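# Close the white door from inside so it latches

## Task

From inside the room, push the white door shut until its latch catches, and change nothing else in the scene. Release it so both hands are empty and back the robot away. The robot must not topple or be left leaning, or the attempt fails. Once everything has settled after you finish, for the final second neither arm (hands included) nor the lift may touch anything, and the base may touch nothing movable such as a part, box, cart, lid or drawer.

## Robot and tools

ROBOT. A LinearBot: an omnidirectional wheeled base with a column about 1.7 m high. A carriage rides the column (lift_m) and holds two identical six-joint arms, left and right, each with a two-finger gripper. The arm bases sit about 0.57 m + lift_m above the floor, and the carriage hangs about 0.15 m below them. A hand reaches about 0.78 m from its shoulder but only about 0.38 m below its arm base. The hand is about 0.16 m long and 0.1 m wide (0.14 m open). Parked arm joints 1-6: 0, 0.05, 0.05, 1.45, 0, 0. Parked, the robot is about 0.85 m wide and 0.65 m long. Cameras: carriage_camera looks ahead about 20 degrees downward; left_wrist_camera and right_wrist_camera look out past the fingertips.

FRAMES. All positions are in metres. In the base frame the origin is on the floor under the base centre, x ahead, y to the left, z up. The left_hand and right_hand readings use this frame and mark the point between the finger pads. quat_wxyz gives hand orientation: the hand z axis runs along the fingers and the fingers open along its y axis. base_odometry is in the frame the base had at scene start. It counts wheel rotation only, so slip shows as travel. Heading is in rad, left positive, from -3.142 to 3.142.

move. This is one action. Both "base" and "joints" are optional, but an action needs at least one. They may be combined with "speeds" and "min_time_s", and all motions start at once. With no action, move just reports the state and images.
- base: an object with exactly one key. These are relative offsets, counted from the base position in the latest reported state.
  - translate_m: forward positive, -2 to 2 m.
  - strafe_m: left positive, -2 to 2 m.
  - rotate_rad: counter-clockwise positive, -6.3 to 6.3 rad.
- joints: one flat object for both arms and the lift, keyed by name. Each value is an absolute target, not an offset.
  - lift_m: 0 to 1.
  - left_joint1_rad: -2.617 to 3.054. Turns the arm about the vertical; 0 is forward, positive is left.
  - joint2: 0 to 3.141. Shoulder: 0 points the upper arm back and level, 1.57 upright, 3.14 forward and level.
  - joint3: 0 to 3.141. Elbow: 0 folded, 3.14 straight.
  - joint4: -1.57 to 1.57. Wrist pitch; positive lifts the fingertips.
  - joint5: -1.57 to 1.57. Wrist yaw; positive swings the fingertips right.
  - joint6: -2.094 to 2.094. Roll about the finger direction.
  - left_gripper_m: 0 to 0.093, the gap between the pads.
  - The right_ keys have the same ranges.
  - Done tolerances: lift ±0.004, j1 ±0.02, j2 ±0.105, j3 ±0.06, j4 ±0.04, j5 ±0.025, j6 ±0.02, gripper ±0.004.
- speeds: top speeds for this action only.
  - translate_m and strafe_m: 0.02-0.5 m/s.
  - rotate_rad: 0.05-1.57 rad/s.
  - lift_m: 0.08-0.27 m/s, default 0.25.
  - Any other default is the top of its range.
- min_time_s: 0.1-8 s, the shortest time for each arm and gripper motion. A short value speeds moves from rest and can overshoot. A value of 2 or more keeps hand paths closer to straight.
- cameras: a list of names or ["all"].
- blocking: false makes the call return within about 0.5 s while motion continues. A later move only replaces the targets it names.
- No action may exceed 15 s; after 14 s it ends with time_out. An unknown key makes the call invalid, and an out-of-range value is refused.

Other tools:
- wait(seconds 0-10, cameras) lets the scene run on.
- stop(cameras) brakes all running motions. The base coasts before it rests, and a braked arm can keep pressing on what it touches.
- zoom_image(camera, region [x0,y0,x1,y1] in pixels, at most 504x504) enlarges part of that camera's newest image.
- read_manual gives licence text only.
- finished_scene(scene) ends the scene; the goal must already hold and stay held.

RESULTS. "move" reads "done" or the worst status. base_status and joint_status values:
- moving
- done: for the base, this means the wheels turned the full amount, even if they slipped.
- off_target: came to rest short of the target and may still push.
- contact_stop
- time_out
- not_followed: a self-collision check held the arm's targets back.
- limit_stop_at_motor_heat

After a refused call, or a stop you did not command, later move, wait and finished_scene calls in that reply are skipped. Other result lines:
- joint_positions
- left_hand and right_hand
- motor_effort: percent of maximum, with the peak in brackets.
- joint torques: N m, wrapping at ±28 for joints 1-3.
- Motor temperatures: a block per arm, one per joint then the gripper.
- on_its_own: what the robot did without being told; "held at" means the target.
- MOTOR HOT at 75 °C.
- OVER-TEMPERATURE FAULT at 100 °C. That arm goes limp for 30-60 s; resend its targets once it accepts commands again.



CAUTIONS.
- The base senses no arm contact. A drive can bend an arm against the door and still report done, and arms themselves never contact-stop.
- Hand readings run high at long reach; the true hand is usually lower.
- Arm paths bow off the straight line. Unfold away from obstacles, then step in small increments near them.
- Never drive the base away while a hand grips a shut door or handle. The robot can pitch forward and fall, and repeating a drive after a contact_stop is just as risky.
- Falls are most likely with the carriage high, arms outstretched, when pushing or pulling, or after sudden stops. Watch the images and any unbidden rise in hand z for leaning.
- If the base is pinned against something, reverse about 0.2 m along the way it came.
- Keep the two arms from striking or pressing each other, grippers included.
- With joint 2 below 0.8, turning joint 1 outward by 0.5 rad or more can strike the column.
- An outstretched arm heats up; park it while thinking.
- Push the door smoothly rather than slamming it, and check visually that the latch has caught.
- To release, open the gripper well wider than its reading, withdraw the hand, park both arms, and back off. Finish with arms and lift touching nothing.

Each tool is called after "Call:" as a command line: name --argument value for each argument, lists and objects as JSON in quotes; but a table of rows of numbers goes row by row, as --pt "numbers of a row", without its own name.

## Session

Call:
move

Scene clock: 0.00 s.
Joint torques (N m): no reading
Motor temperatures (°C): left_arm=[31 34 39 31 28 30 27] | right_arm=[32 35 36 31 30 29 31]
base_odometry: x=+0.000 y=+0.000 heading=+0.000
base_status: not commanded
joint_positions: lift_m=+0.300 left_joint1_rad=-0.003 left_joint2_rad=+0.052 left_joint3_rad=+0.038 left_joint4_rad=+1.430 left_joint5_rad=-0.033 left_joint6_rad=+0.031 left_gripper_m=+0.09396 right_joint1_rad=+0.000 right_joint2_rad=+0.035 right_joint3_rad=+0.040 right_joint4_rad=+1.434 right_joint5_rad=-0.028 right_joint6_rad=-0.032 right_gripper_m=+0.09396
joint_status: not commanded
motor_effort: lift_m=+18 drive_wheels=+1
left_hand: x=+0.2553 y=+0.3028 z=+1.3095 quat_wxyz=(+0.997, -0.015, +0.077, +0.015) (m; base frame)
right_hand: x=+0.2486 y=-0.2923 z=+1.3103 quat_wxyz=(+0.998, -0.015, +0.066, -0.015) (m; base frame)
pictures: carriage_camera, left_wrist_camera, right_wrist_camera
Images, in order (width x height): carriage_camera 672x504, left_wrist_camera 672x504, right_wrist_camera 672x504.

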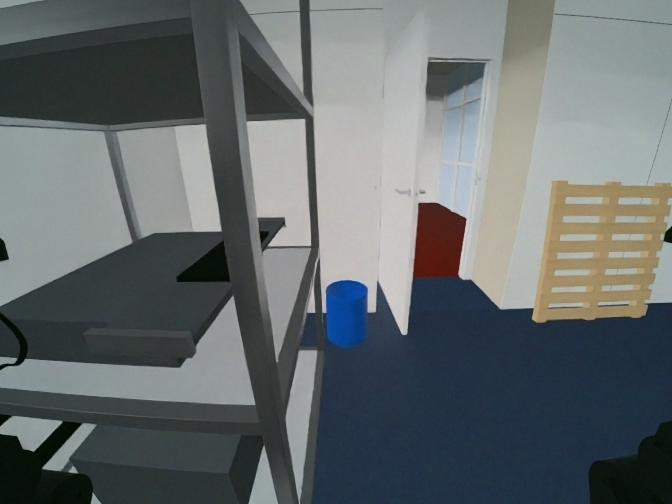

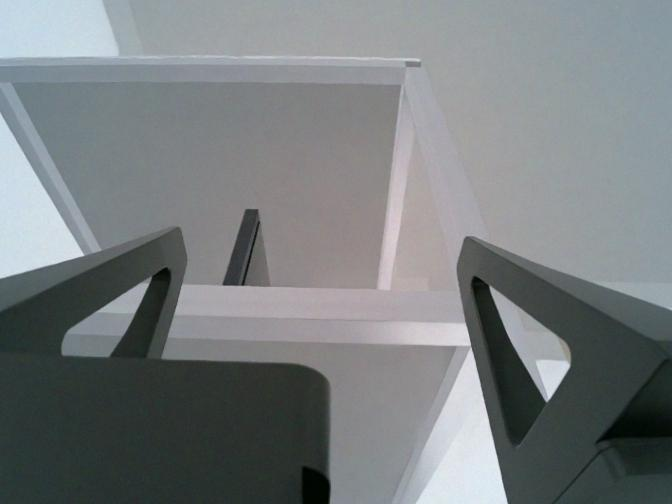

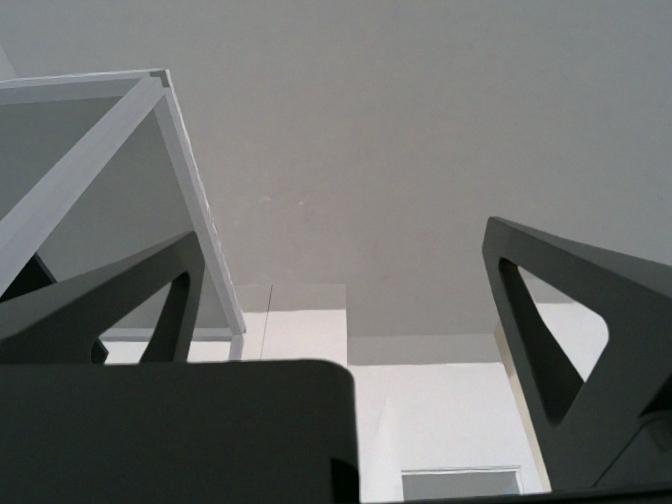

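Call:
zoom_image --camera "carriage_camera" --region '[300, 0, 510, 350]'

Scaled by 1.440 from the camera's 672x504 image, which has a finer 960x720 frame.

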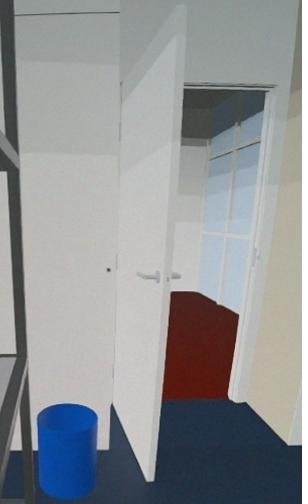

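Call:
move --base '{"strafe_m": -0.65}' --joints '{"left_gripper_m": 0.0, "right_gripper_m": 0.0}' --cameras '["carriage_camera"]'

Call:
move --base '{"translate_m": 0.9}' --cameras '["carriage_camera"]'

Scene clock: 75.20 s.
Joint torques (N m): left_arm=[-0.24 3.97 5.55 -0.09 0.07 0.05] | right_arm=[-0.18 3.84 5.98 -0.21 -0.05 -0.06]
move: done
base_odometry: x=-0.001 y=-0.650 heading=-0.001
base_status: done
joint_positions: lift_m=+0.300 left_joint1_rad=-0.003 left_joint2_rad=+0.052 left_joint3_rad=+0.038 left_joint4_rad=+1.430 left_joint5_rad=-0.033 left_joint6_rad=+0.031 left_gripper_m=+0.00067 right_joint1_rad=+0.001 right_joint2_rad=+0.035 right_joint3_rad=+0.040 right_joint4_rad=+1.434 right_joint5_rad=-0.028 right_joint6_rad=-0.032 right_gripper_m=+0.00010
joint_status: all done
motor_effort: lift_m=+18(18) drive_wheels=-3(19)
left_hand: x=+0.2553 y=+0.3028 z=+1.3095 quat_wxyz=(+0.997, -0.015, +0.077, +0.015) (m; base frame)
right_hand: x=+0.2486 y=-0.2923 z=+1.3103 quat_wxyz=(+0.998, -0.015, +0.066, -0.015) (m; base frame)
pictures: carriage_camera
Images, in order (width x height): carriage_camera 672x504.

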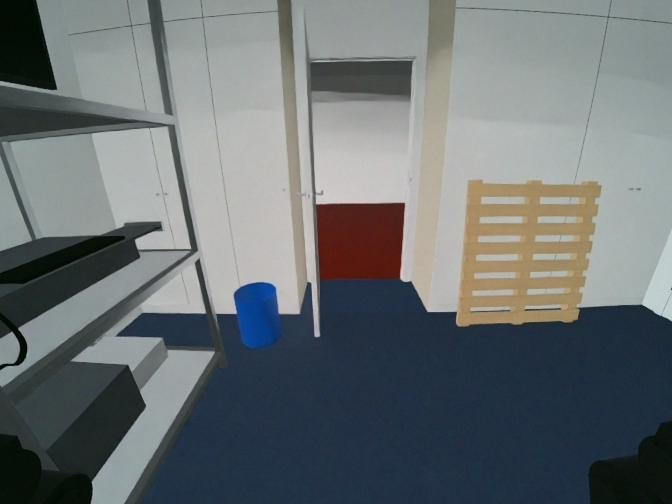

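Scene clock: 79.30 s.
Joint torques (N m): left_arm=[-0.21 3.89 5.59 -0.13 0.09 0.04] | right_arm=[-0.13 3.84 5.94 -0.18 -0.06 -0.04]
move: done
base_odometry: x=+0.899 y=-0.651 heading=-0.001
base_status: done
joint_positions: lift_m=+0.300 left_joint1_rad=-0.003 left_joint2_rad=+0.052 left_joint3_rad=+0.038 left_joint4_rad=+1.429 left_joint5_rad=-0.033 left_joint6_rad=+0.031 left_gripper_m=+0.00067 right_joint1_rad=+0.001 right_joint2_rad=+0.035 right_joint3_rad=+0.040 right_joint4_rad=+1.432 right_joint5_rad=-0.028 right_joint6_rad=-0.032 right_gripper_m=+0.00010
joint_status: not commanded
motor_effort: lift_m=+18(18) drive_wheels=+0(16)
left_hand: x=+0.2557 y=+0.3028 z=+1.3094 quat_wxyz=(+0.997, -0.015, +0.078, +0.015) (m; base frame)
right_hand: x=+0.2490 y=-0.2923 z=+1.3103 quat_wxyz=(+0.998, -0.015, +0.067, -0.015) (m; base frame)
pictures: carriage_camera
Images, in order (width x height): carriage_camera 672x504.

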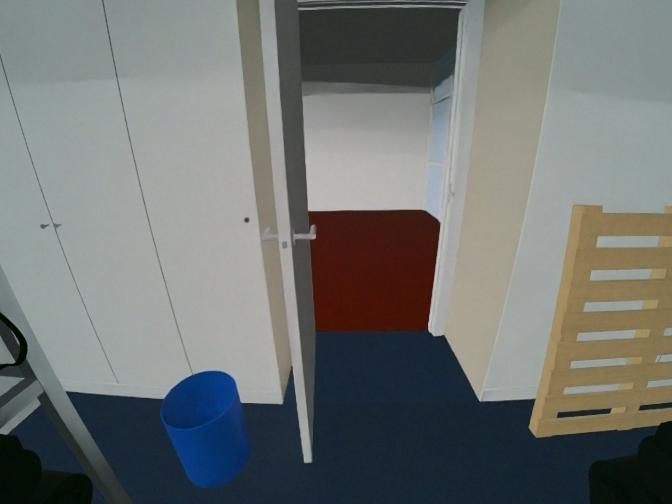

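Call:
move --joints '{"left_joint1_rad": 0.0, "left_joint2_rad": 1.8, "left_joint3_rad": 1.5, "left_joint4_rad": 0.3}' --min_time_s 2 --cameras '["carriage_camera"]'

Call:
move --base '{"translate_m": 0.4}' --cameras '["carriage_camera", "left_wrist_camera"]'

Scene clock: 102.03 s.
Joint torques (N m): left_arm=[0.16 -9.89 9.77 1.88 0.1 0.07] | right_arm=[-0.17 3.86 5.97 -0.18 -0.07 -0.03]
move: done
base_odometry: x=+0.899 y=-0.651 heading=-0.001
base_status: not commanded
joint_positions: lift_m=+0.300 left_joint1_rad=-0.003 left_joint2_rad=+1.793 left_joint3_rad=+1.470 left_joint4_rad=+0.310 left_joint5_rad=-0.033 left_joint6_rad=+0.031 left_gripper_m=+0.00067 right_joint1_rad=+0.001 right_joint2_rad=+0.035 right_joint3_rad=+0.040 right_joint4_rad=+1.432 right_joint5_rad=-0.028 right_joint6_rad=-0.032 right_gripper_m=+0.00010
joint_status: all done
motor_effort: lift_m=+18(18) drive_wheels=+4(6)
left_hand: x=+0.7927 y=+0.3015 z=+1.2278 quat_wxyz=(+0.702, +0.000, +0.711, +0.022) (m; base frame)
right_hand: x=+0.2490 y=-0.2923 z=+1.3103 quat_wxyz=(+0.998, -0.015, +0.067, -0.015) (m; base frame)
pictures: carriage_camera
Images, in order (width x height): carriage_camera 672x504.

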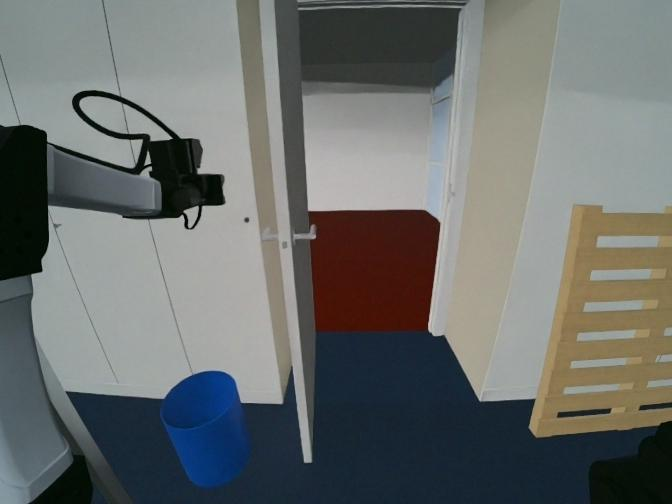

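Scene clock: 104.87 s.
Joint torques (N m): left_arm=[0.12 -10.07 9.59 1.95 0.11 0.02] | right_arm=[-0.18 3.78 5.96 -0.17 -0.07 -0.06]
Motor temperatures (°C): left_arm=[31 36 44 32 28 30 28] | right_arm=[31 37 37 30 30 29 31]
move: done
base_odometry: x=+1.299 y=-0.652 heading=-0.001
base_status: done
joint_positions: lift_m=+0.300 left_joint1_rad=-0.003 left_joint2_rad=+1.795 left_joint3_rad=+1.472 left_joint4_rad=+0.303 left_joint5_rad=-0.033 left_joint6_rad=+0.031 left_gripper_m=+0.00067 right_joint1_rad=+0.001 right_joint2_rad=+0.035 right_joint3_rad=+0.040 right_joint4_rad=+1.431 right_joint5_rad=-0.028 right_joint6_rad=-0.032 right_gripper_m=+0.00010
joint_status: not commanded
motor_effort: lift_m=+18(18) drive_wheels=-1(14)
left_hand: x=+0.7930 y=+0.3015 z=+1.2259 quat_wxyz=(+0.700, +0.000, +0.714, +0.022) (m; base frame)
right_hand: x=+0.2493 y=-0.2923 z=+1.3102 quat_wxyz=(+0.998, -0.015, +0.067, -0.015) (m; base frame)
pictures: carriage_camera, left_wrist_camera
Images, in order (width x height): carriage_camera 672x504, left_wrist_camera 672x504.

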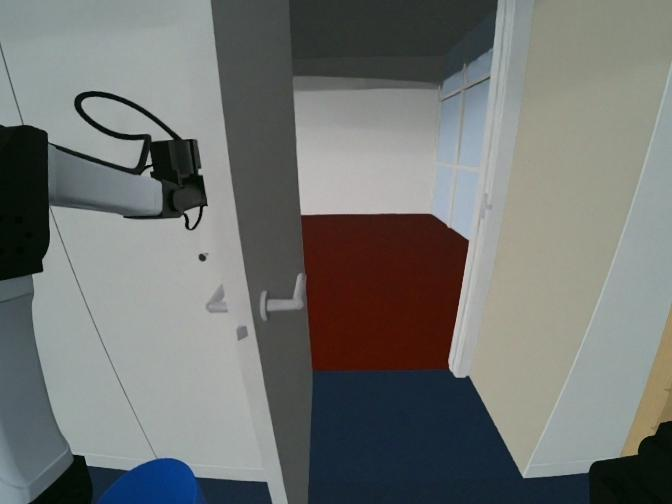

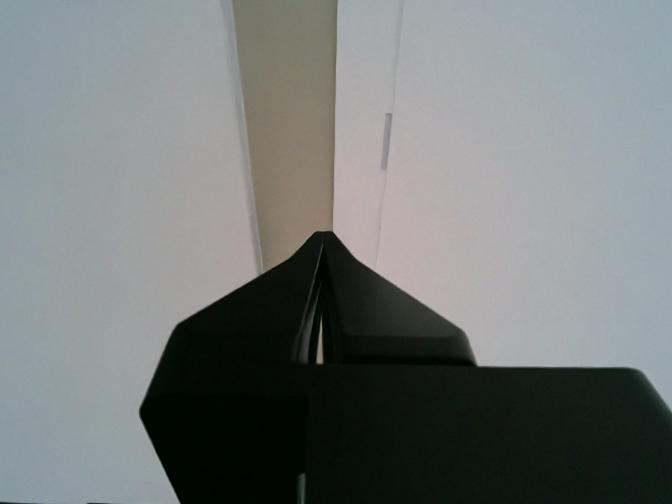

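Call:
move --base '{"strafe_m": -0.35}' --speeds '{"strafe_m": 0.2}' --cameras '["carriage_camera"]'

Scene clock: 111.87 s.
Joint torques (N m): left_arm=[-0.4 -10.14 9.62 1.92 0.24 0.11] | right_arm=[-0.13 3.89 5.94 -0.16 -0.06 -0.04]
move: done
base_odometry: x=+1.299 y=-1.002 heading=-0.001
base_status: done
joint_positions: lift_m=+0.300 left_joint1_rad=+0.002 left_joint2_rad=+1.795 left_joint3_rad=+1.472 left_joint4_rad=+0.302 left_joint5_rad=-0.046 left_joint6_rad=+0.023 left_gripper_m=+0.00066 right_joint1_rad=+0.001 right_joint2_rad=+0.035 right_joint3_rad=+0.040 right_joint4_rad=+1.431 right_joint5_rad=-0.028 right_joint6_rad=-0.032 right_gripper_m=+0.00010
joint_status: not commanded
motor_effort: lift_m=+18(18) drive_wheels=+2(13)
left_hand: x=+0.7929 y=+0.3062 z=+1.2255 quat_wxyz=(+0.699, -0.009, +0.714, +0.025) (m; base frame)
right_hand: x=+0.2493 y=-0.2923 z=+1.3102 quat_wxyz=(+0.998, -0.015, +0.067, -0.015) (m; base frame)
pictures: carriage_camera
Images, in order (width x height): carriage_camera 672x504.

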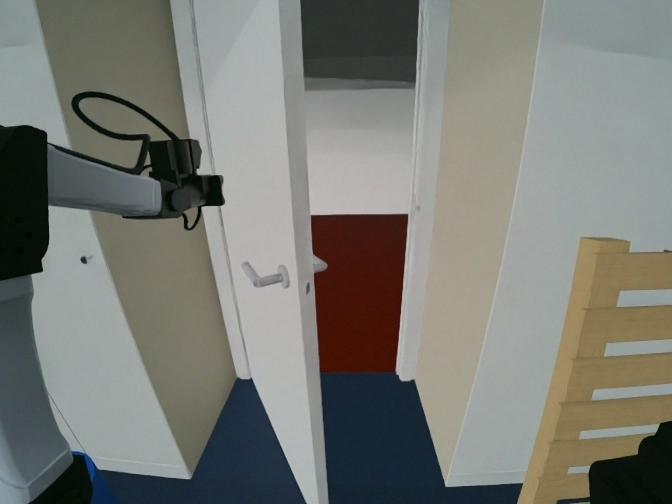

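Call:
move --base '{"translate_m": 0.3}' --joints '{"left_joint1_rad": -0.5}' --min_time_s 2.5 --speeds '{"translate_m": 0.15}' --cameras '["carriage_camera", "left_wrist_camera"]'

Scene clock: 128.17 s.
Joint torques (N m): left_arm=[-0.85 -10.21 9.47 1.97 0.25 0.14] | right_arm=[-0.2 3.84 5.94 -0.16 -0.04 -0.04]
Motor temperatures (°C): left_arm=[31 41 45 35 28 30 28] | right_arm=[31 37 38 30 30 29 31]
move: done
base_odometry: x=+1.599 y=-1.002 heading=-0.002
base_status: done
joint_positions: lift_m=+0.300 left_joint1_rad=-0.494 left_joint2_rad=+1.795 left_joint3_rad=+1.472 left_joint4_rad=+0.299 left_joint5_rad=-0.048 left_joint6_rad=+0.023 left_gripper_m=+0.00066 right_joint1_rad=+0.001 right_joint2_rad=+0.035 right_joint3_rad=+0.040 right_joint4_rad=+1.431 right_joint5_rad=-0.028 right_joint6_rad=-0.032 right_gripper_m=+0.00010
joint_status: all done
motor_effort: lift_m=+18(18) drive_wheels=-1(11)
left_hand: x=+0.7277 y=+0.0304 z=+1.2250 quat_wxyz=(+0.683, +0.167, +0.696, -0.146) (m; base frame)
right_hand: x=+0.2493 y=-0.2923 z=+1.3102 quat_wxyz=(+0.998, -0.015, +0.067, -0.015) (m; base frame)
pictures: carriage_camera, left_wrist_camera
Images, in order (width x height): carriage_camera 672x504, left_wrist_camera 672x504.

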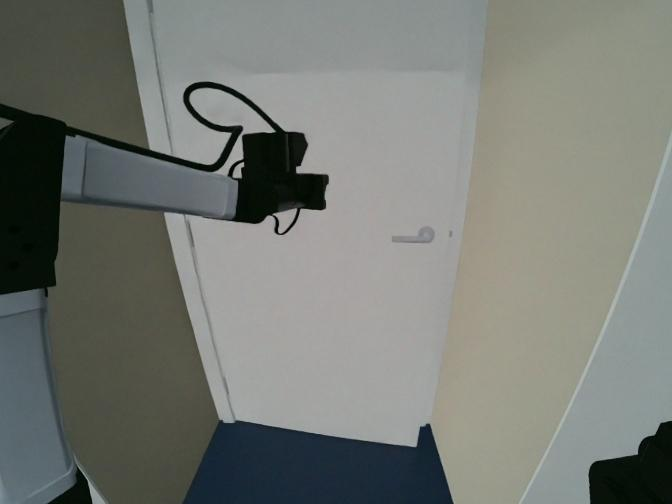

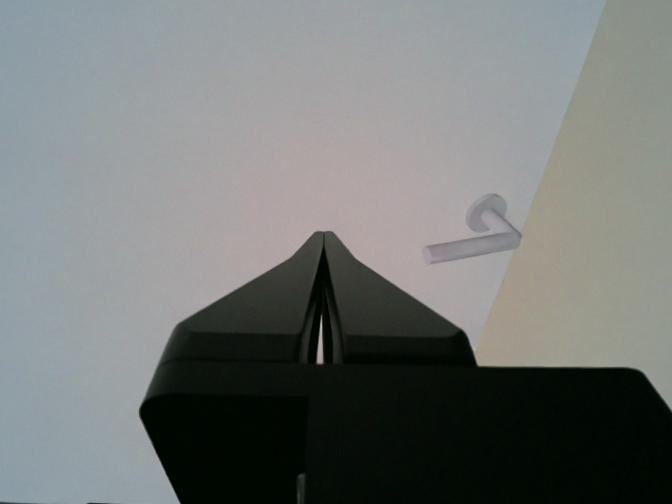

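Call:
move --base '{"strafe_m": 0.05}' --joints '{"left_joint1_rad": 0, "left_joint2_rad": 0.05, "left_joint3_rad": 0.05, "left_joint4_rad": 1.45, "right_joint2_rad": 1.8, "right_joint3_rad": 1.5, "right_joint4_rad": 0.3, "right_joint5_rad": 0, "right_joint6_rad": 0}' --min_time_s 2 --cameras '["carriage_camera", "right_wrist_camera"]'

Call:
move --base '{"translate_m": 0.35}' --speeds '{"translate_m": 0.15}' --cameras '["carriage_camera", "right_wrist_camera"]'

Scene clock: 141.57 s.
Joint torques (N m): left_arm=[0.38 3.11 4.55 0.1 0.26 0.12] | right_arm=[-0.12 -8.84 10.88 2.1 0.05 0.05]
move: done
base_odometry: x=+1.599 y=-0.952 heading=-0.002
base_status: done
joint_positions: lift_m=+0.300 left_joint1_rad=-0.006 left_joint2_rad=+0.057 left_joint3_rad=+0.057 left_joint4_rad=+1.434 left_joint5_rad=-0.044 left_joint6_rad=+0.023 left_gripper_m=+0.00066 right_joint1_rad=+0.001 right_joint2_rad=+1.789 right_joint3_rad=+1.471 right_joint4_rad=+0.311 right_joint5_rad=-0.013 right_joint6_rad=-0.009 right_gripper_m=+0.00010
joint_status: all done
motor_effort: lift_m=+18(18) drive_wheels=+1(11)
left_hand: x=+0.2508 y=+0.3046 z=+1.3146 quat_wxyz=(+0.997, -0.021, +0.069, +0.010) (m; base frame)
right_hand: x=+0.7919 y=-0.2946 z=+1.2305 quat_wxyz=(+0.705, -0.008, +0.710, +0.002) (m; base frame)
pictures: carriage_camera, right_wrist_camera
Images, in order (width x height): carriage_camera 672x504, right_wrist_camera 672x504.

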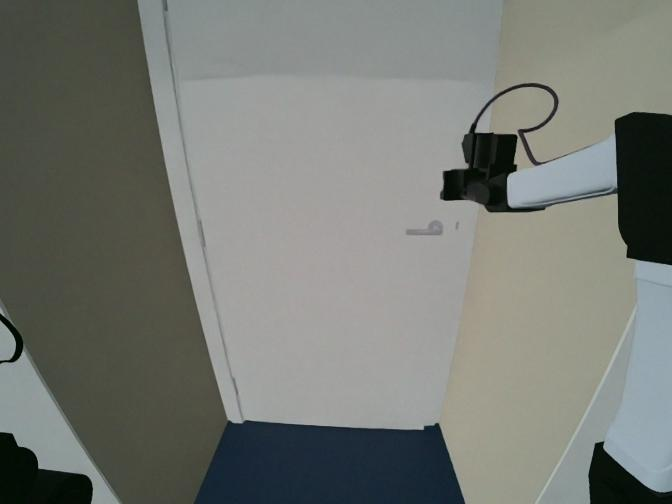

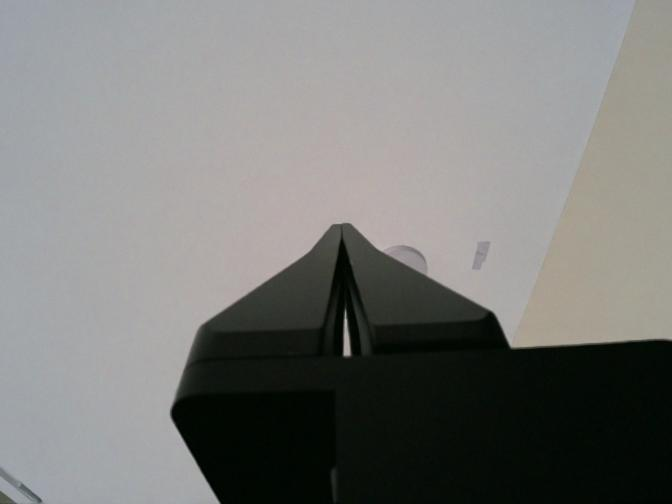

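Scene clock: 144.80 s.
Joint torques (N m): left_arm=[0.24 3.36 4.89 -0.08 0.25 0.14] | right_arm=[-0.12 17.76 5.61 7.66 0.03 0.02]
Motor temperatures (°C): left_arm=[31 41 45 35 28 30 28] | right_arm=[31 38 38 35 30 29 31]
move: done
base_odometry: x=+1.949 y=-0.953 heading=-0.003
base_status: done
joint_positions: lift_m=+0.300 left_joint1_rad=-0.006 left_joint2_rad=+0.056 left_joint3_rad=+0.055 left_joint4_rad=+1.446 left_joint5_rad=-0.044 left_joint6_rad=+0.023 left_gripper_m=+0.00066 right_joint1_rad=+0.001 right_joint2_rad=+1.517 right_joint3_rad=+1.523 right_joint4_rad=-0.402 right_joint5_rad=-0.010 right_joint6_rad=-0.006 right_gripper_m=+0.00010
joint_status: not commanded
motor_effort: lift_m=+18(19) drive_wheels=+18(23)
left_hand: x=+0.2477 y=+0.3047 z=+1.3147 quat_wxyz=(+0.998, -0.021, +0.063, +0.010) (m; base frame)
right_hand: x=+0.6943 y=-0.2951 z=+1.2237 quat_wxyz=(+0.554, -0.006, +0.832, +0.003) (m; base frame)
pictures: carriage_camera, right_wrist_camera
Images, in order (width x height): carriage_camera 672x504, right_wrist_camera 672x504.

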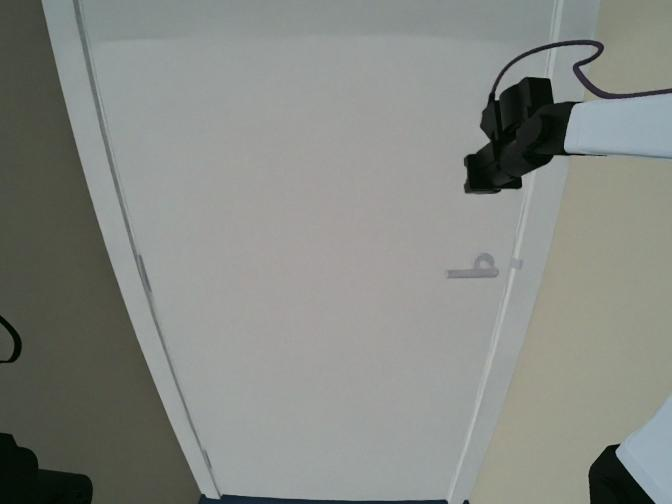

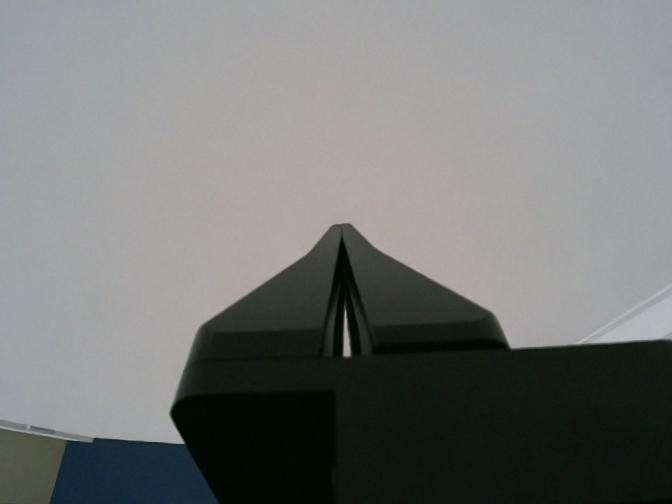

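Call:
zoom_image --camera "carriage_camera" --region '[420, 180, 560, 504]'

Call:
move --base '{"translate_m": -0.3}' --speeds '{"translate_m": 0.2}' --cameras '["carriage_camera", "right_wrist_camera"]'

Call:
zoom_image --camera "carriage_camera" --region '[380, 180, 520, 450]'

Scaled by 1.556 from the camera's 672x504 image, which has a finer 960x720 frame.

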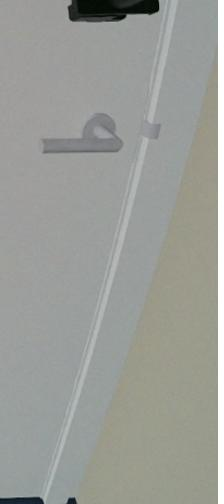

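Scene clock: 154.47 s.
Joint torques (N m): left_arm=[0.34 3.18 4.83 -0.1 0.26 0.11] | right_arm=[-0.14 -10.25 8.16 2.33 0.03 0.03]
Motor temperatures (°C): left_arm=[31 39 45 34 28 30 28] | right_arm=[31 43 39 54 30 29 31]
move: done
base_odometry: x=+1.649 y=-0.952 heading=-0.003
base_status: done
joint_positions: lift_m=+0.300 left_joint1_rad=-0.006 left_joint2_rad=+0.056 left_joint3_rad=+0.054 left_joint4_rad=+1.448 left_joint5_rad=-0.044 left_joint6_rad=+0.023 left_gripper_m=+0.00066 right_joint1_rad=+0.001 right_joint2_rad=+1.803 right_joint3_rad=+1.498 right_joint4_rad=+0.292 right_joint5_rad=-0.011 right_joint6_rad=-0.006 right_gripper_m=+0.00010
joint_status: not commanded
motor_effort: lift_m=+17(18) drive_wheels=+0(14)
left_hand: x=+0.2476 y=+0.3047 z=+1.3145 quat_wxyz=(+0.998, -0.021, +0.063, +0.010) (m; base frame)
right_hand: x=+0.7955 y=-0.2950 z=+1.2320 quat_wxyz=(+0.703, -0.006, +0.711, +0.002) (m; base frame)
pictures: carriage_camera, right_wrist_camera
Images, in order (width x height): carriage_camera 672x504, right_wrist_camera 672x504.

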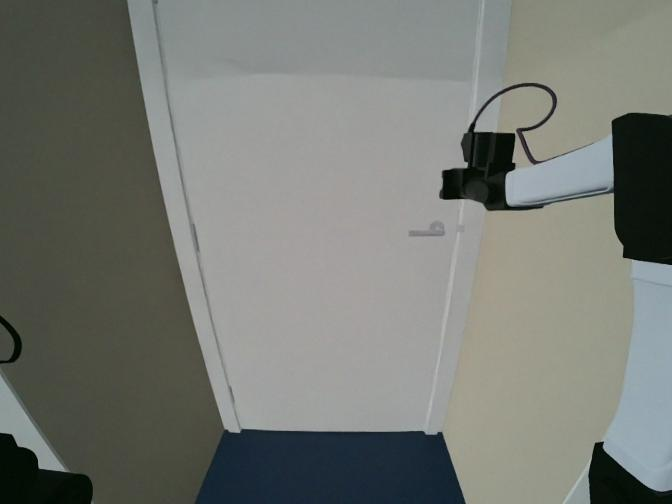

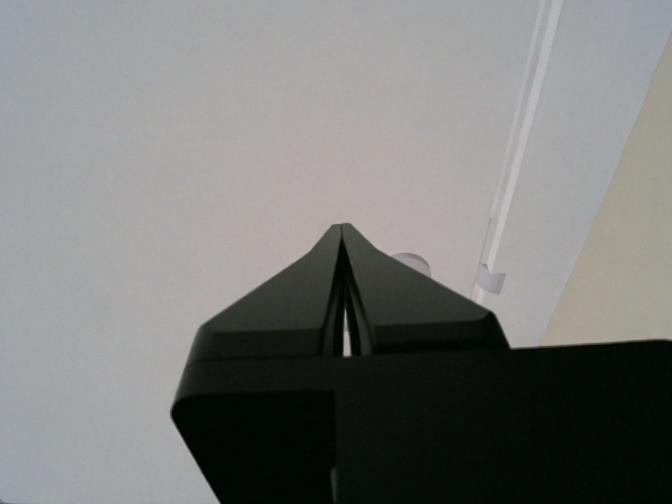

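Scaled by 1.867 from the camera's 672x504 image, which has a finer 960x720 frame.

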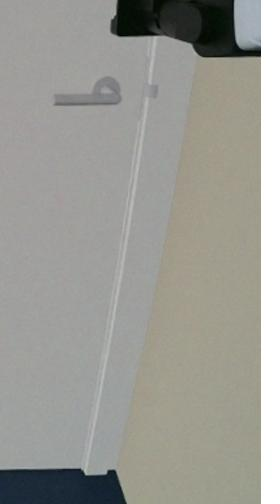

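Call:
finished_scene --scene 1

The scene is finished: the task was done.


## Next scene

The same job, from a new start.

Call:
move --cameras '["carriage_camera"]'

Scene clock: 0.00 s.
Joint torques (N m): no reading
Motor temperatures (°C): left_arm=[30 32 36 29 27 30 27] | right_arm=[31 33 33 30 29 29 31]
base_odometry: x=+0.000 y=+0.000 heading=+0.000
base_status: not commanded
joint_positions: lift_m=+0.300 left_joint1_rad=-0.004 left_joint2_rad=+0.043 left_joint3_rad=+0.038 left_joint4_rad=+1.478 left_joint5_rad=-0.003 left_joint6_rad=-0.042 left_gripper_m=+0.09396 right_joint1_rad=-0.020 right_joint2_rad=+0.054 right_joint3_rad=+0.039 right_joint4_rad=+1.497 right_joint5_rad=+0.020 right_joint6_rad=+0.048 right_gripper_m=+0.09396
joint_status: not commanded
motor_effort: lift_m=+18 drive_wheels=+0
left_hand: x=+0.2411 y=+0.2976 z=+1.3111 quat_wxyz=(+0.999, -0.002, +0.049, -0.023) (m; base frame)
right_hand: x=+0.2395 y=-0.3011 z=+1.3116 quat_wxyz=(+0.999, +0.011, +0.044, +0.013) (m; base frame)
pictures: carriage_camera
Images, in order (width x height): carriage_camera 672x504.

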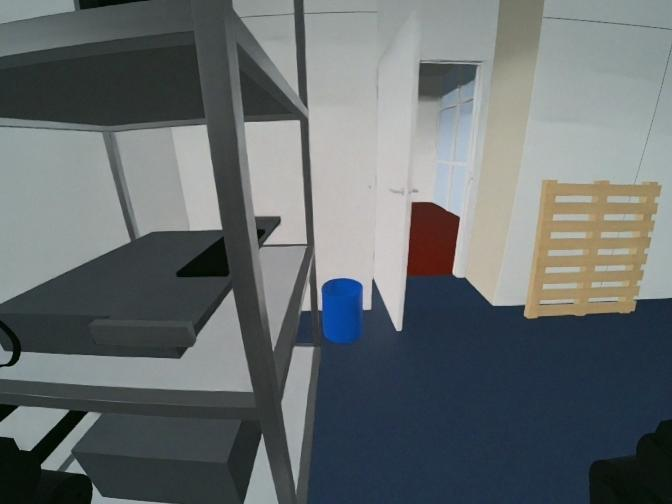

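Call:
move --base '{"strafe_m": -0.62}' --joints '{"left_gripper_m": 0.0, "right_gripper_m": 0.0}'

Call:
move --base '{"translate_m": 1.32}' --joints '{"left_joint1_rad": 0.0, "left_joint2_rad": 1.8, "left_joint3_rad": 1.5, "left_joint4_rad": 0.3, "left_joint5_rad": 0, "left_joint6_rad": 0}' --cameras '["carriage_camera"]'

Scene clock: 18.37 s.
Joint torques (N m): left_arm=[-0.24 4.12 5.49 -0.17 0.12 0.05] | right_arm=[-0.18 3.95 5.78 -0.29 -0.1 -0.05]
move: done
base_odometry: x=-0.001 y=-0.620 heading=-0.001
base_status: done
joint_positions: lift_m=+0.300 left_joint1_rad=-0.003 left_joint2_rad=+0.043 left_joint3_rad=+0.038 left_joint4_rad=+1.478 left_joint5_rad=-0.003 left_joint6_rad=-0.042 left_gripper_m=+0.00066 right_joint1_rad=-0.019 right_joint2_rad=+0.054 right_joint3_rad=+0.039 right_joint4_rad=+1.497 right_joint5_rad=+0.020 right_joint6_rad=+0.048 right_gripper_m=+0.00010
joint_status: all done
motor_effort: lift_m=+18(18) drive_wheels=-2(20)
left_hand: x=+0.2411 y=+0.2976 z=+1.3111 quat_wxyz=(+0.999, -0.002, +0.049, -0.022) (m; base frame)
right_hand: x=+0.2395 y=-0.3011 z=+1.3116 quat_wxyz=(+0.999, +0.011, +0.044, +0.014) (m; base frame)
pictures: none

Scene clock: 23.40 s.
Joint torques (N m): left_arm=[0.08 -10.07 9.77 1.89 0.13 0.15] | right_arm=[-0.12 4.03 5.75 -0.33 -0.1 -0.05]
move: done
base_odometry: x=+1.319 y=-0.622 heading=-0.001
base_status: done
joint_positions: lift_m=+0.300 left_joint1_rad=-0.003 left_joint2_rad=+1.794 left_joint3_rad=+1.472 left_joint4_rad=+0.307 left_joint5_rad=-0.003 left_joint6_rad=-0.011 left_gripper_m=+0.00066 right_joint1_rad=-0.019 right_joint2_rad=+0.054 right_joint3_rad=+0.039 right_joint4_rad=+1.498 right_joint5_rad=+0.020 right_joint6_rad=+0.048 right_gripper_m=+0.00010
joint_status: all done
motor_effort: lift_m=+18(18) drive_wheels=+0(16)
left_hand: x=+0.7930 y=+0.2958 z=+1.2269 quat_wxyz=(+0.702, -0.004, +0.713, -0.004) (m; base frame)
right_hand: x=+0.2394 y=-0.3011 z=+1.3116 quat_wxyz=(+0.999, +0.011, +0.044, +0.014) (m; base frame)
pictures: carriage_camera
Images, in order (width x height): carriage_camera 672x504.

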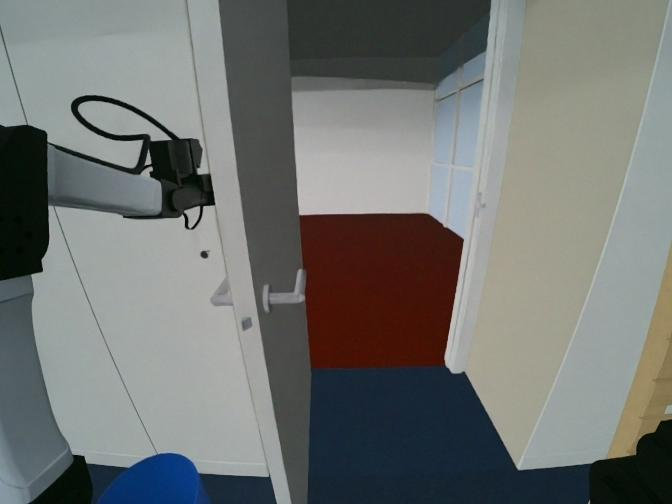

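Call:
move --base '{"strafe_m": -0.35}' --speeds '{"strafe_m": 0.22}'

Call:
move --base '{"translate_m": 0.3}' --joints '{"left_joint1_rad": -0.5}' --min_time_s 2.2 --speeds '{"translate_m": 0.16}' --cameras '["carriage_camera"]'

Call:
move --base '{"strafe_m": 0.05}' --joints '{"left_joint1_rad": 0, "left_joint2_rad": 0.05, "left_joint3_rad": 0.05, "left_joint4_rad": 1.45, "right_joint1_rad": 0, "right_joint2_rad": 1.8, "right_joint3_rad": 1.5, "right_joint4_rad": 0.3, "right_joint5_rad": 0, "right_joint6_rad": 0}' --min_time_s 1.8 --cameras '["carriage_camera"]'

Scene clock: 33.20 s.
Joint torques (N m): left_arm=[-0.32 -9.96 9.7 1.89 0.24 0.02] | right_arm=[-0.28 3.97 5.82 -0.29 -0.09 -0.05]
Motor temperatures (°C): left_arm=[30 37 39 33 27 30 27] | right_arm=[31 33 34 30 29 29 31]
move: done
base_odometry: x=+1.319 y=-0.972 heading=-0.001
base_status: done
joint_positions: lift_m=+0.300 left_joint1_rad=+0.001 left_joint2_rad=+1.794 left_joint3_rad=+1.472 left_joint4_rad=+0.307 left_joint5_rad=-0.013 left_joint6_rad=+0.002 left_gripper_m=+0.00065 right_joint1_rad=-0.019 right_joint2_rad=+0.054 right_joint3_rad=+0.039 right_joint4_rad=+1.498 right_joint5_rad=+0.020 right_joint6_rad=+0.048 right_gripper_m=+0.00010
joint_status: not commanded
motor_effort: lift_m=+18(18) drive_wheels=-1(14)
left_hand: x=+0.7930 y=+0.3001 z=+1.2268 quat_wxyz=(+0.701, -0.004, +0.713, +0.006) (m; base frame)
right_hand: x=+0.2394 y=-0.3011 z=+1.3116 quat_wxyz=(+0.999, +0.011, +0.044, +0.014) (m; base frame)
pictures: none

Scene clock: 36.00 s.
Joint torques (N m): left_arm=[-0.61 -9.99 9.58 1.96 0.25 0.02] | right_arm=[-0.24 3.96 5.79 -0.29 -0.1 -0.06]
move: done
base_odometry: x=+1.619 y=-0.972 heading=-0.001
base_status: done
joint_positions: lift_m=+0.300 left_joint1_rad=-0.493 left_joint2_rad=+1.794 left_joint3_rad=+1.473 left_joint4_rad=+0.301 left_joint5_rad=-0.014 left_joint6_rad=+0.002 left_gripper_m=+0.00064 right_joint1_rad=-0.019 right_joint2_rad=+0.054 right_joint3_rad=+0.039 right_joint4_rad=+1.497 right_joint5_rad=+0.020 right_joint6_rad=+0.048 right_gripper_m=+0.00010
joint_status: all done
motor_effort: lift_m=+18(18) drive_wheels=-1(13)
left_hand: x=+0.7254 y=+0.0258 z=+1.2261 quat_wxyz=(+0.680, +0.170, +0.694, -0.165) (m; base frame)
right_hand: x=+0.2395 y=-0.3011 z=+1.3116 quat_wxyz=(+0.999, +0.011, +0.044, +0.014) (m; base frame)
pictures: carriage_camera
Images, in order (width x height): carriage_camera 672x504.

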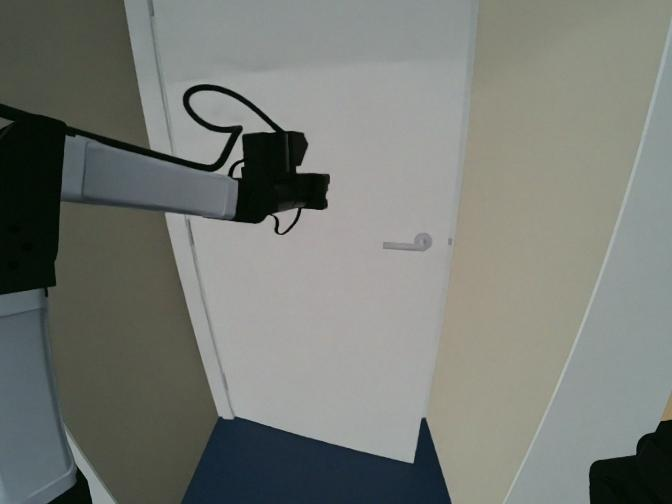

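Scene clock: 38.20 s.
Joint torques (N m): left_arm=[0.36 3.12 4.71 0.1 0.24 0.02] | right_arm=[0.72 -9.33 10.63 2.18 -0.2 -0.14]
move: done
base_odometry: x=+1.620 y=-0.922 heading=-0.001
base_status: done
joint_positions: lift_m=+0.300 left_joint1_rad=-0.007 left_joint2_rad=+0.057 left_joint3_rad=+0.058 left_joint4_rad=+1.433 left_joint5_rad=-0.010 left_joint6_rad=+0.002 left_gripper_m=+0.00064 right_joint1_rad=-0.009 right_joint2_rad=+1.793 right_joint3_rad=+1.471 right_joint4_rad=+0.311 right_joint5_rad=+0.013 right_joint6_rad=+0.009 right_gripper_m=+0.00010
joint_status: all done
motor_effort: lift_m=+18(18) drive_wheels=+1(13)
left_hand: x=+0.2504 y=+0.2987 z=+1.3151 quat_wxyz=(+0.998, -0.005, +0.068, -0.002) (m; base frame)
right_hand: x=+0.7926 y=-0.3046 z=+1.2286 quat_wxyz=(+0.703, +0.011, +0.711, -0.005) (m; base frame)
pictures: carriage_camera
Images, in order (width x height): carriage_camera 672x504.

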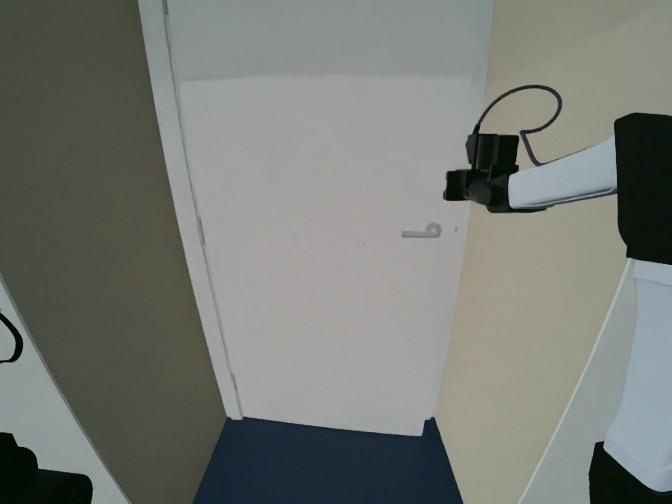

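Call:
move --base '{"translate_m": 0.34}' --speeds '{"translate_m": 0.15}' --cameras '["carriage_camera"]'

Call:
move --base '{"translate_m": -0.3}' --speeds '{"translate_m": 0.25}' --cameras '["carriage_camera"]'

Scene clock: 51.97 s.
Joint torques (N m): left_arm=[0.47 3.32 4.52 -0.07 0.19 0.04] | right_arm=[0.65 10.1 11.11 6.92 -0.16 -0.14]
Motor temperatures (°C): left_arm=[30 36 40 31 28 30 28] | right_arm=[31 36 37 36 29 29 31]
move: done
base_odometry: x=+1.959 y=-0.923 heading=-0.002
base_status: done
joint_positions: lift_m=+0.300 left_joint1_rad=-0.007 left_joint2_rad=+0.055 left_joint3_rad=+0.056 left_joint4_rad=+1.446 left_joint5_rad=-0.010 left_joint6_rad=+0.002 left_gripper_m=+0.00064 right_joint1_rad=-0.009 right_joint2_rad=+1.594 right_joint3_rad=+1.466 right_joint4_rad=-0.126 right_joint5_rad=+0.012 right_joint6_rad=+0.008 right_gripper_m=+0.00010
joint_status: not commanded
motor_effort: lift_m=+18(19) drive_wheels=+15(20)
left_hand: x=+0.2473 y=+0.2987 z=+1.3149 quat_wxyz=(+0.998, -0.005, +0.062, -0.002) (m; base frame)
right_hand: x=+0.7319 y=-0.3039 z=+1.2240 quat_wxyz=(+0.612, +0.011, +0.791, -0.005) (m; base frame)
pictures: carriage_camera
Images, in order (width x height): carriage_camera 672x504.

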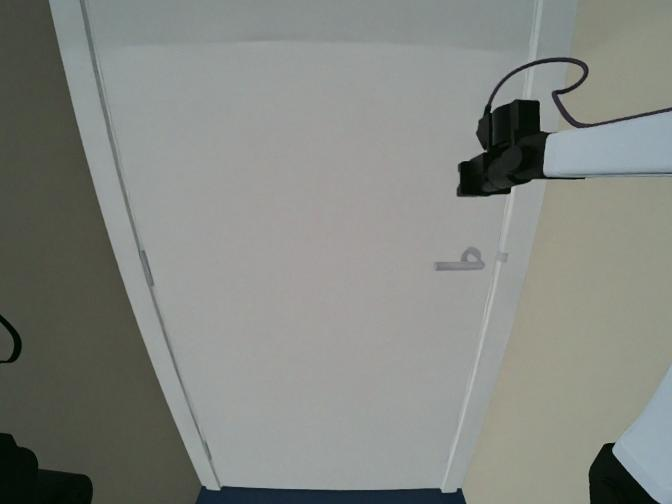

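Scene clock: 54.53 s.
Joint torques (N m): left_arm=[0.39 3.3 4.82 -0.07 0.24 0.05] | right_arm=[0.57 -10.47 10.09 2.37 -0.17 -0.14]
move: done
base_odometry: x=+1.659 y=-0.922 heading=-0.002
base_status: done
joint_positions: lift_m=+0.300 left_joint1_rad=-0.007 left_joint2_rad=+0.055 left_joint3_rad=+0.055 left_joint4_rad=+1.446 left_joint5_rad=-0.010 left_joint6_rad=+0.002 left_gripper_m=+0.00064 right_joint1_rad=-0.007 right_joint2_rad=+1.804 right_joint3_rad=+1.478 right_joint4_rad=+0.292 right_joint5_rad=+0.011 right_joint6_rad=+0.008 right_gripper_m=+0.00010
joint_status: not commanded
motor_effort: lift_m=+18(18) drive_wheels=+0(16)
left_hand: x=+0.2474 y=+0.2987 z=+1.3147 quat_wxyz=(+0.998, -0.005, +0.062, -0.002) (m; base frame)
right_hand: x=+0.7952 y=-0.3035 z=+1.2207 quat_wxyz=(+0.695, +0.010, +0.719, -0.004) (m; base frame)
pictures: carriage_camera
Images, in order (width x height): carriage_camera 672x504.

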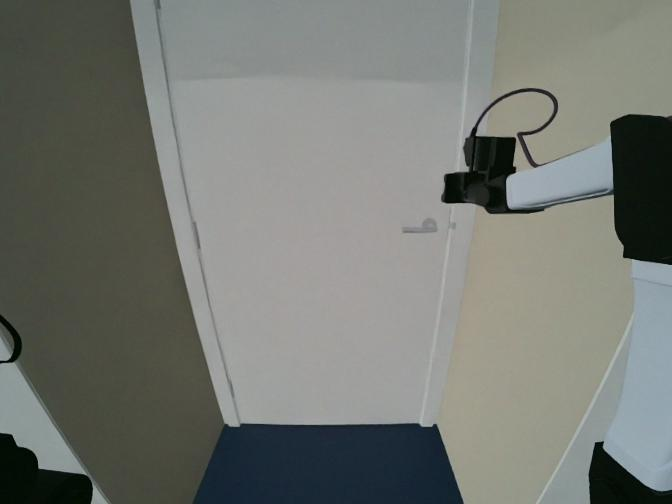

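Call:
move --base '{"translate_m": 0.34}' --speeds '{"translate_m": 0.2}'

Call:
move --base '{"translate_m": -0.3}' --speeds '{"translate_m": 0.3}' --cameras '["carriage_camera"]'

Call:
zoom_image --camera "carriage_camera" --region '[380, 180, 520, 450]'

Scene clock: 64.00 s.
Joint torques (N m): left_arm=[0.38 3.44 4.85 -0.06 0.21 0.04] | right_arm=[0.42 16.73 5.85 7.69 -0.17 -0.13]
Motor temperatures (°C): left_arm=[30 35 40 31 28 30 28] | right_arm=[31 38 38 41 29 29 31]
move: done
base_odometry: x=+1.999 y=-0.922 heading=-0.003
base_status: done
joint_positions: lift_m=+0.300 left_joint1_rad=-0.007 left_joint2_rad=+0.054 left_joint3_rad=+0.055 left_joint4_rad=+1.450 left_joint5_rad=-0.010 left_joint6_rad=+0.002 left_gripper_m=+0.00064 right_joint1_rad=-0.005 right_joint2_rad=+1.526 right_joint3_rad=+1.518 right_joint4_rad=-0.412 right_joint5_rad=+0.011 right_joint6_rad=+0.008 right_gripper_m=+0.00010
joint_status: not commanded
motor_effort: lift_m=+17(19) drive_wheels=+18(23)
left_hand: x=+0.2462 y=+0.2987 z=+1.3149 quat_wxyz=(+0.998, -0.005, +0.060, -0.002) (m; base frame)
right_hand: x=+0.6953 y=-0.3016 z=+1.2148 quat_wxyz=(+0.544, +0.009, +0.839, -0.004) (m; base frame)
pictures: none

Scene clock: 66.50 s.
Joint torques (N m): left_arm=[0.36 3.45 4.96 -0.1 0.19 0.02] | right_arm=[0.39 -10.99 8.13 2.4 -0.17 -0.13]
move: done
base_odometry: x=+1.699 y=-0.921 heading=-0.003
base_status: done
joint_positions: lift_m=+0.300 left_joint1_rad=-0.007 left_joint2_rad=+0.054 left_joint3_rad=+0.054 left_joint4_rad=+1.450 left_joint5_rad=-0.009 left_joint6_rad=+0.002 left_gripper_m=+0.00064 right_joint1_rad=-0.005 right_joint2_rad=+1.808 right_joint3_rad=+1.498 right_joint4_rad=+0.290 right_joint5_rad=+0.011 right_joint6_rad=+0.008 right_gripper_m=+0.00010
joint_status: not commanded
motor_effort: lift_m=+18(18) drive_wheels=-1(18)
left_hand: x=+0.2465 y=+0.2985 z=+1.3147 quat_wxyz=(+0.998, -0.004, +0.060, -0.002) (m; base frame)
right_hand: x=+0.7967 y=-0.3018 z=+1.2280 quat_wxyz=(+0.700, +0.008, +0.714, -0.003) (m; base frame)
pictures: carriage_camera
Images, in order (width x height): carriage_camera 672x504.

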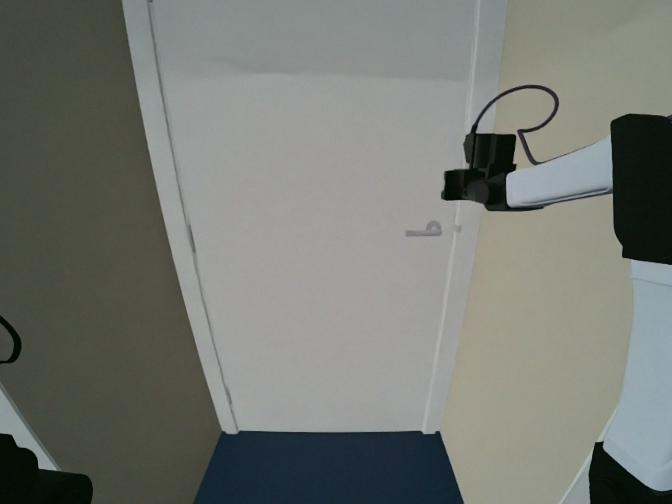

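Scaled by 1.867 from the camera's 672x504 image, which has a finer 960x720 frame.

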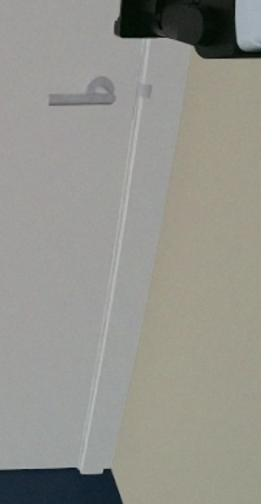

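Identical to scene 1's latched view.

Call:
finished_scene --scene 2

The scene is finished: the task was done.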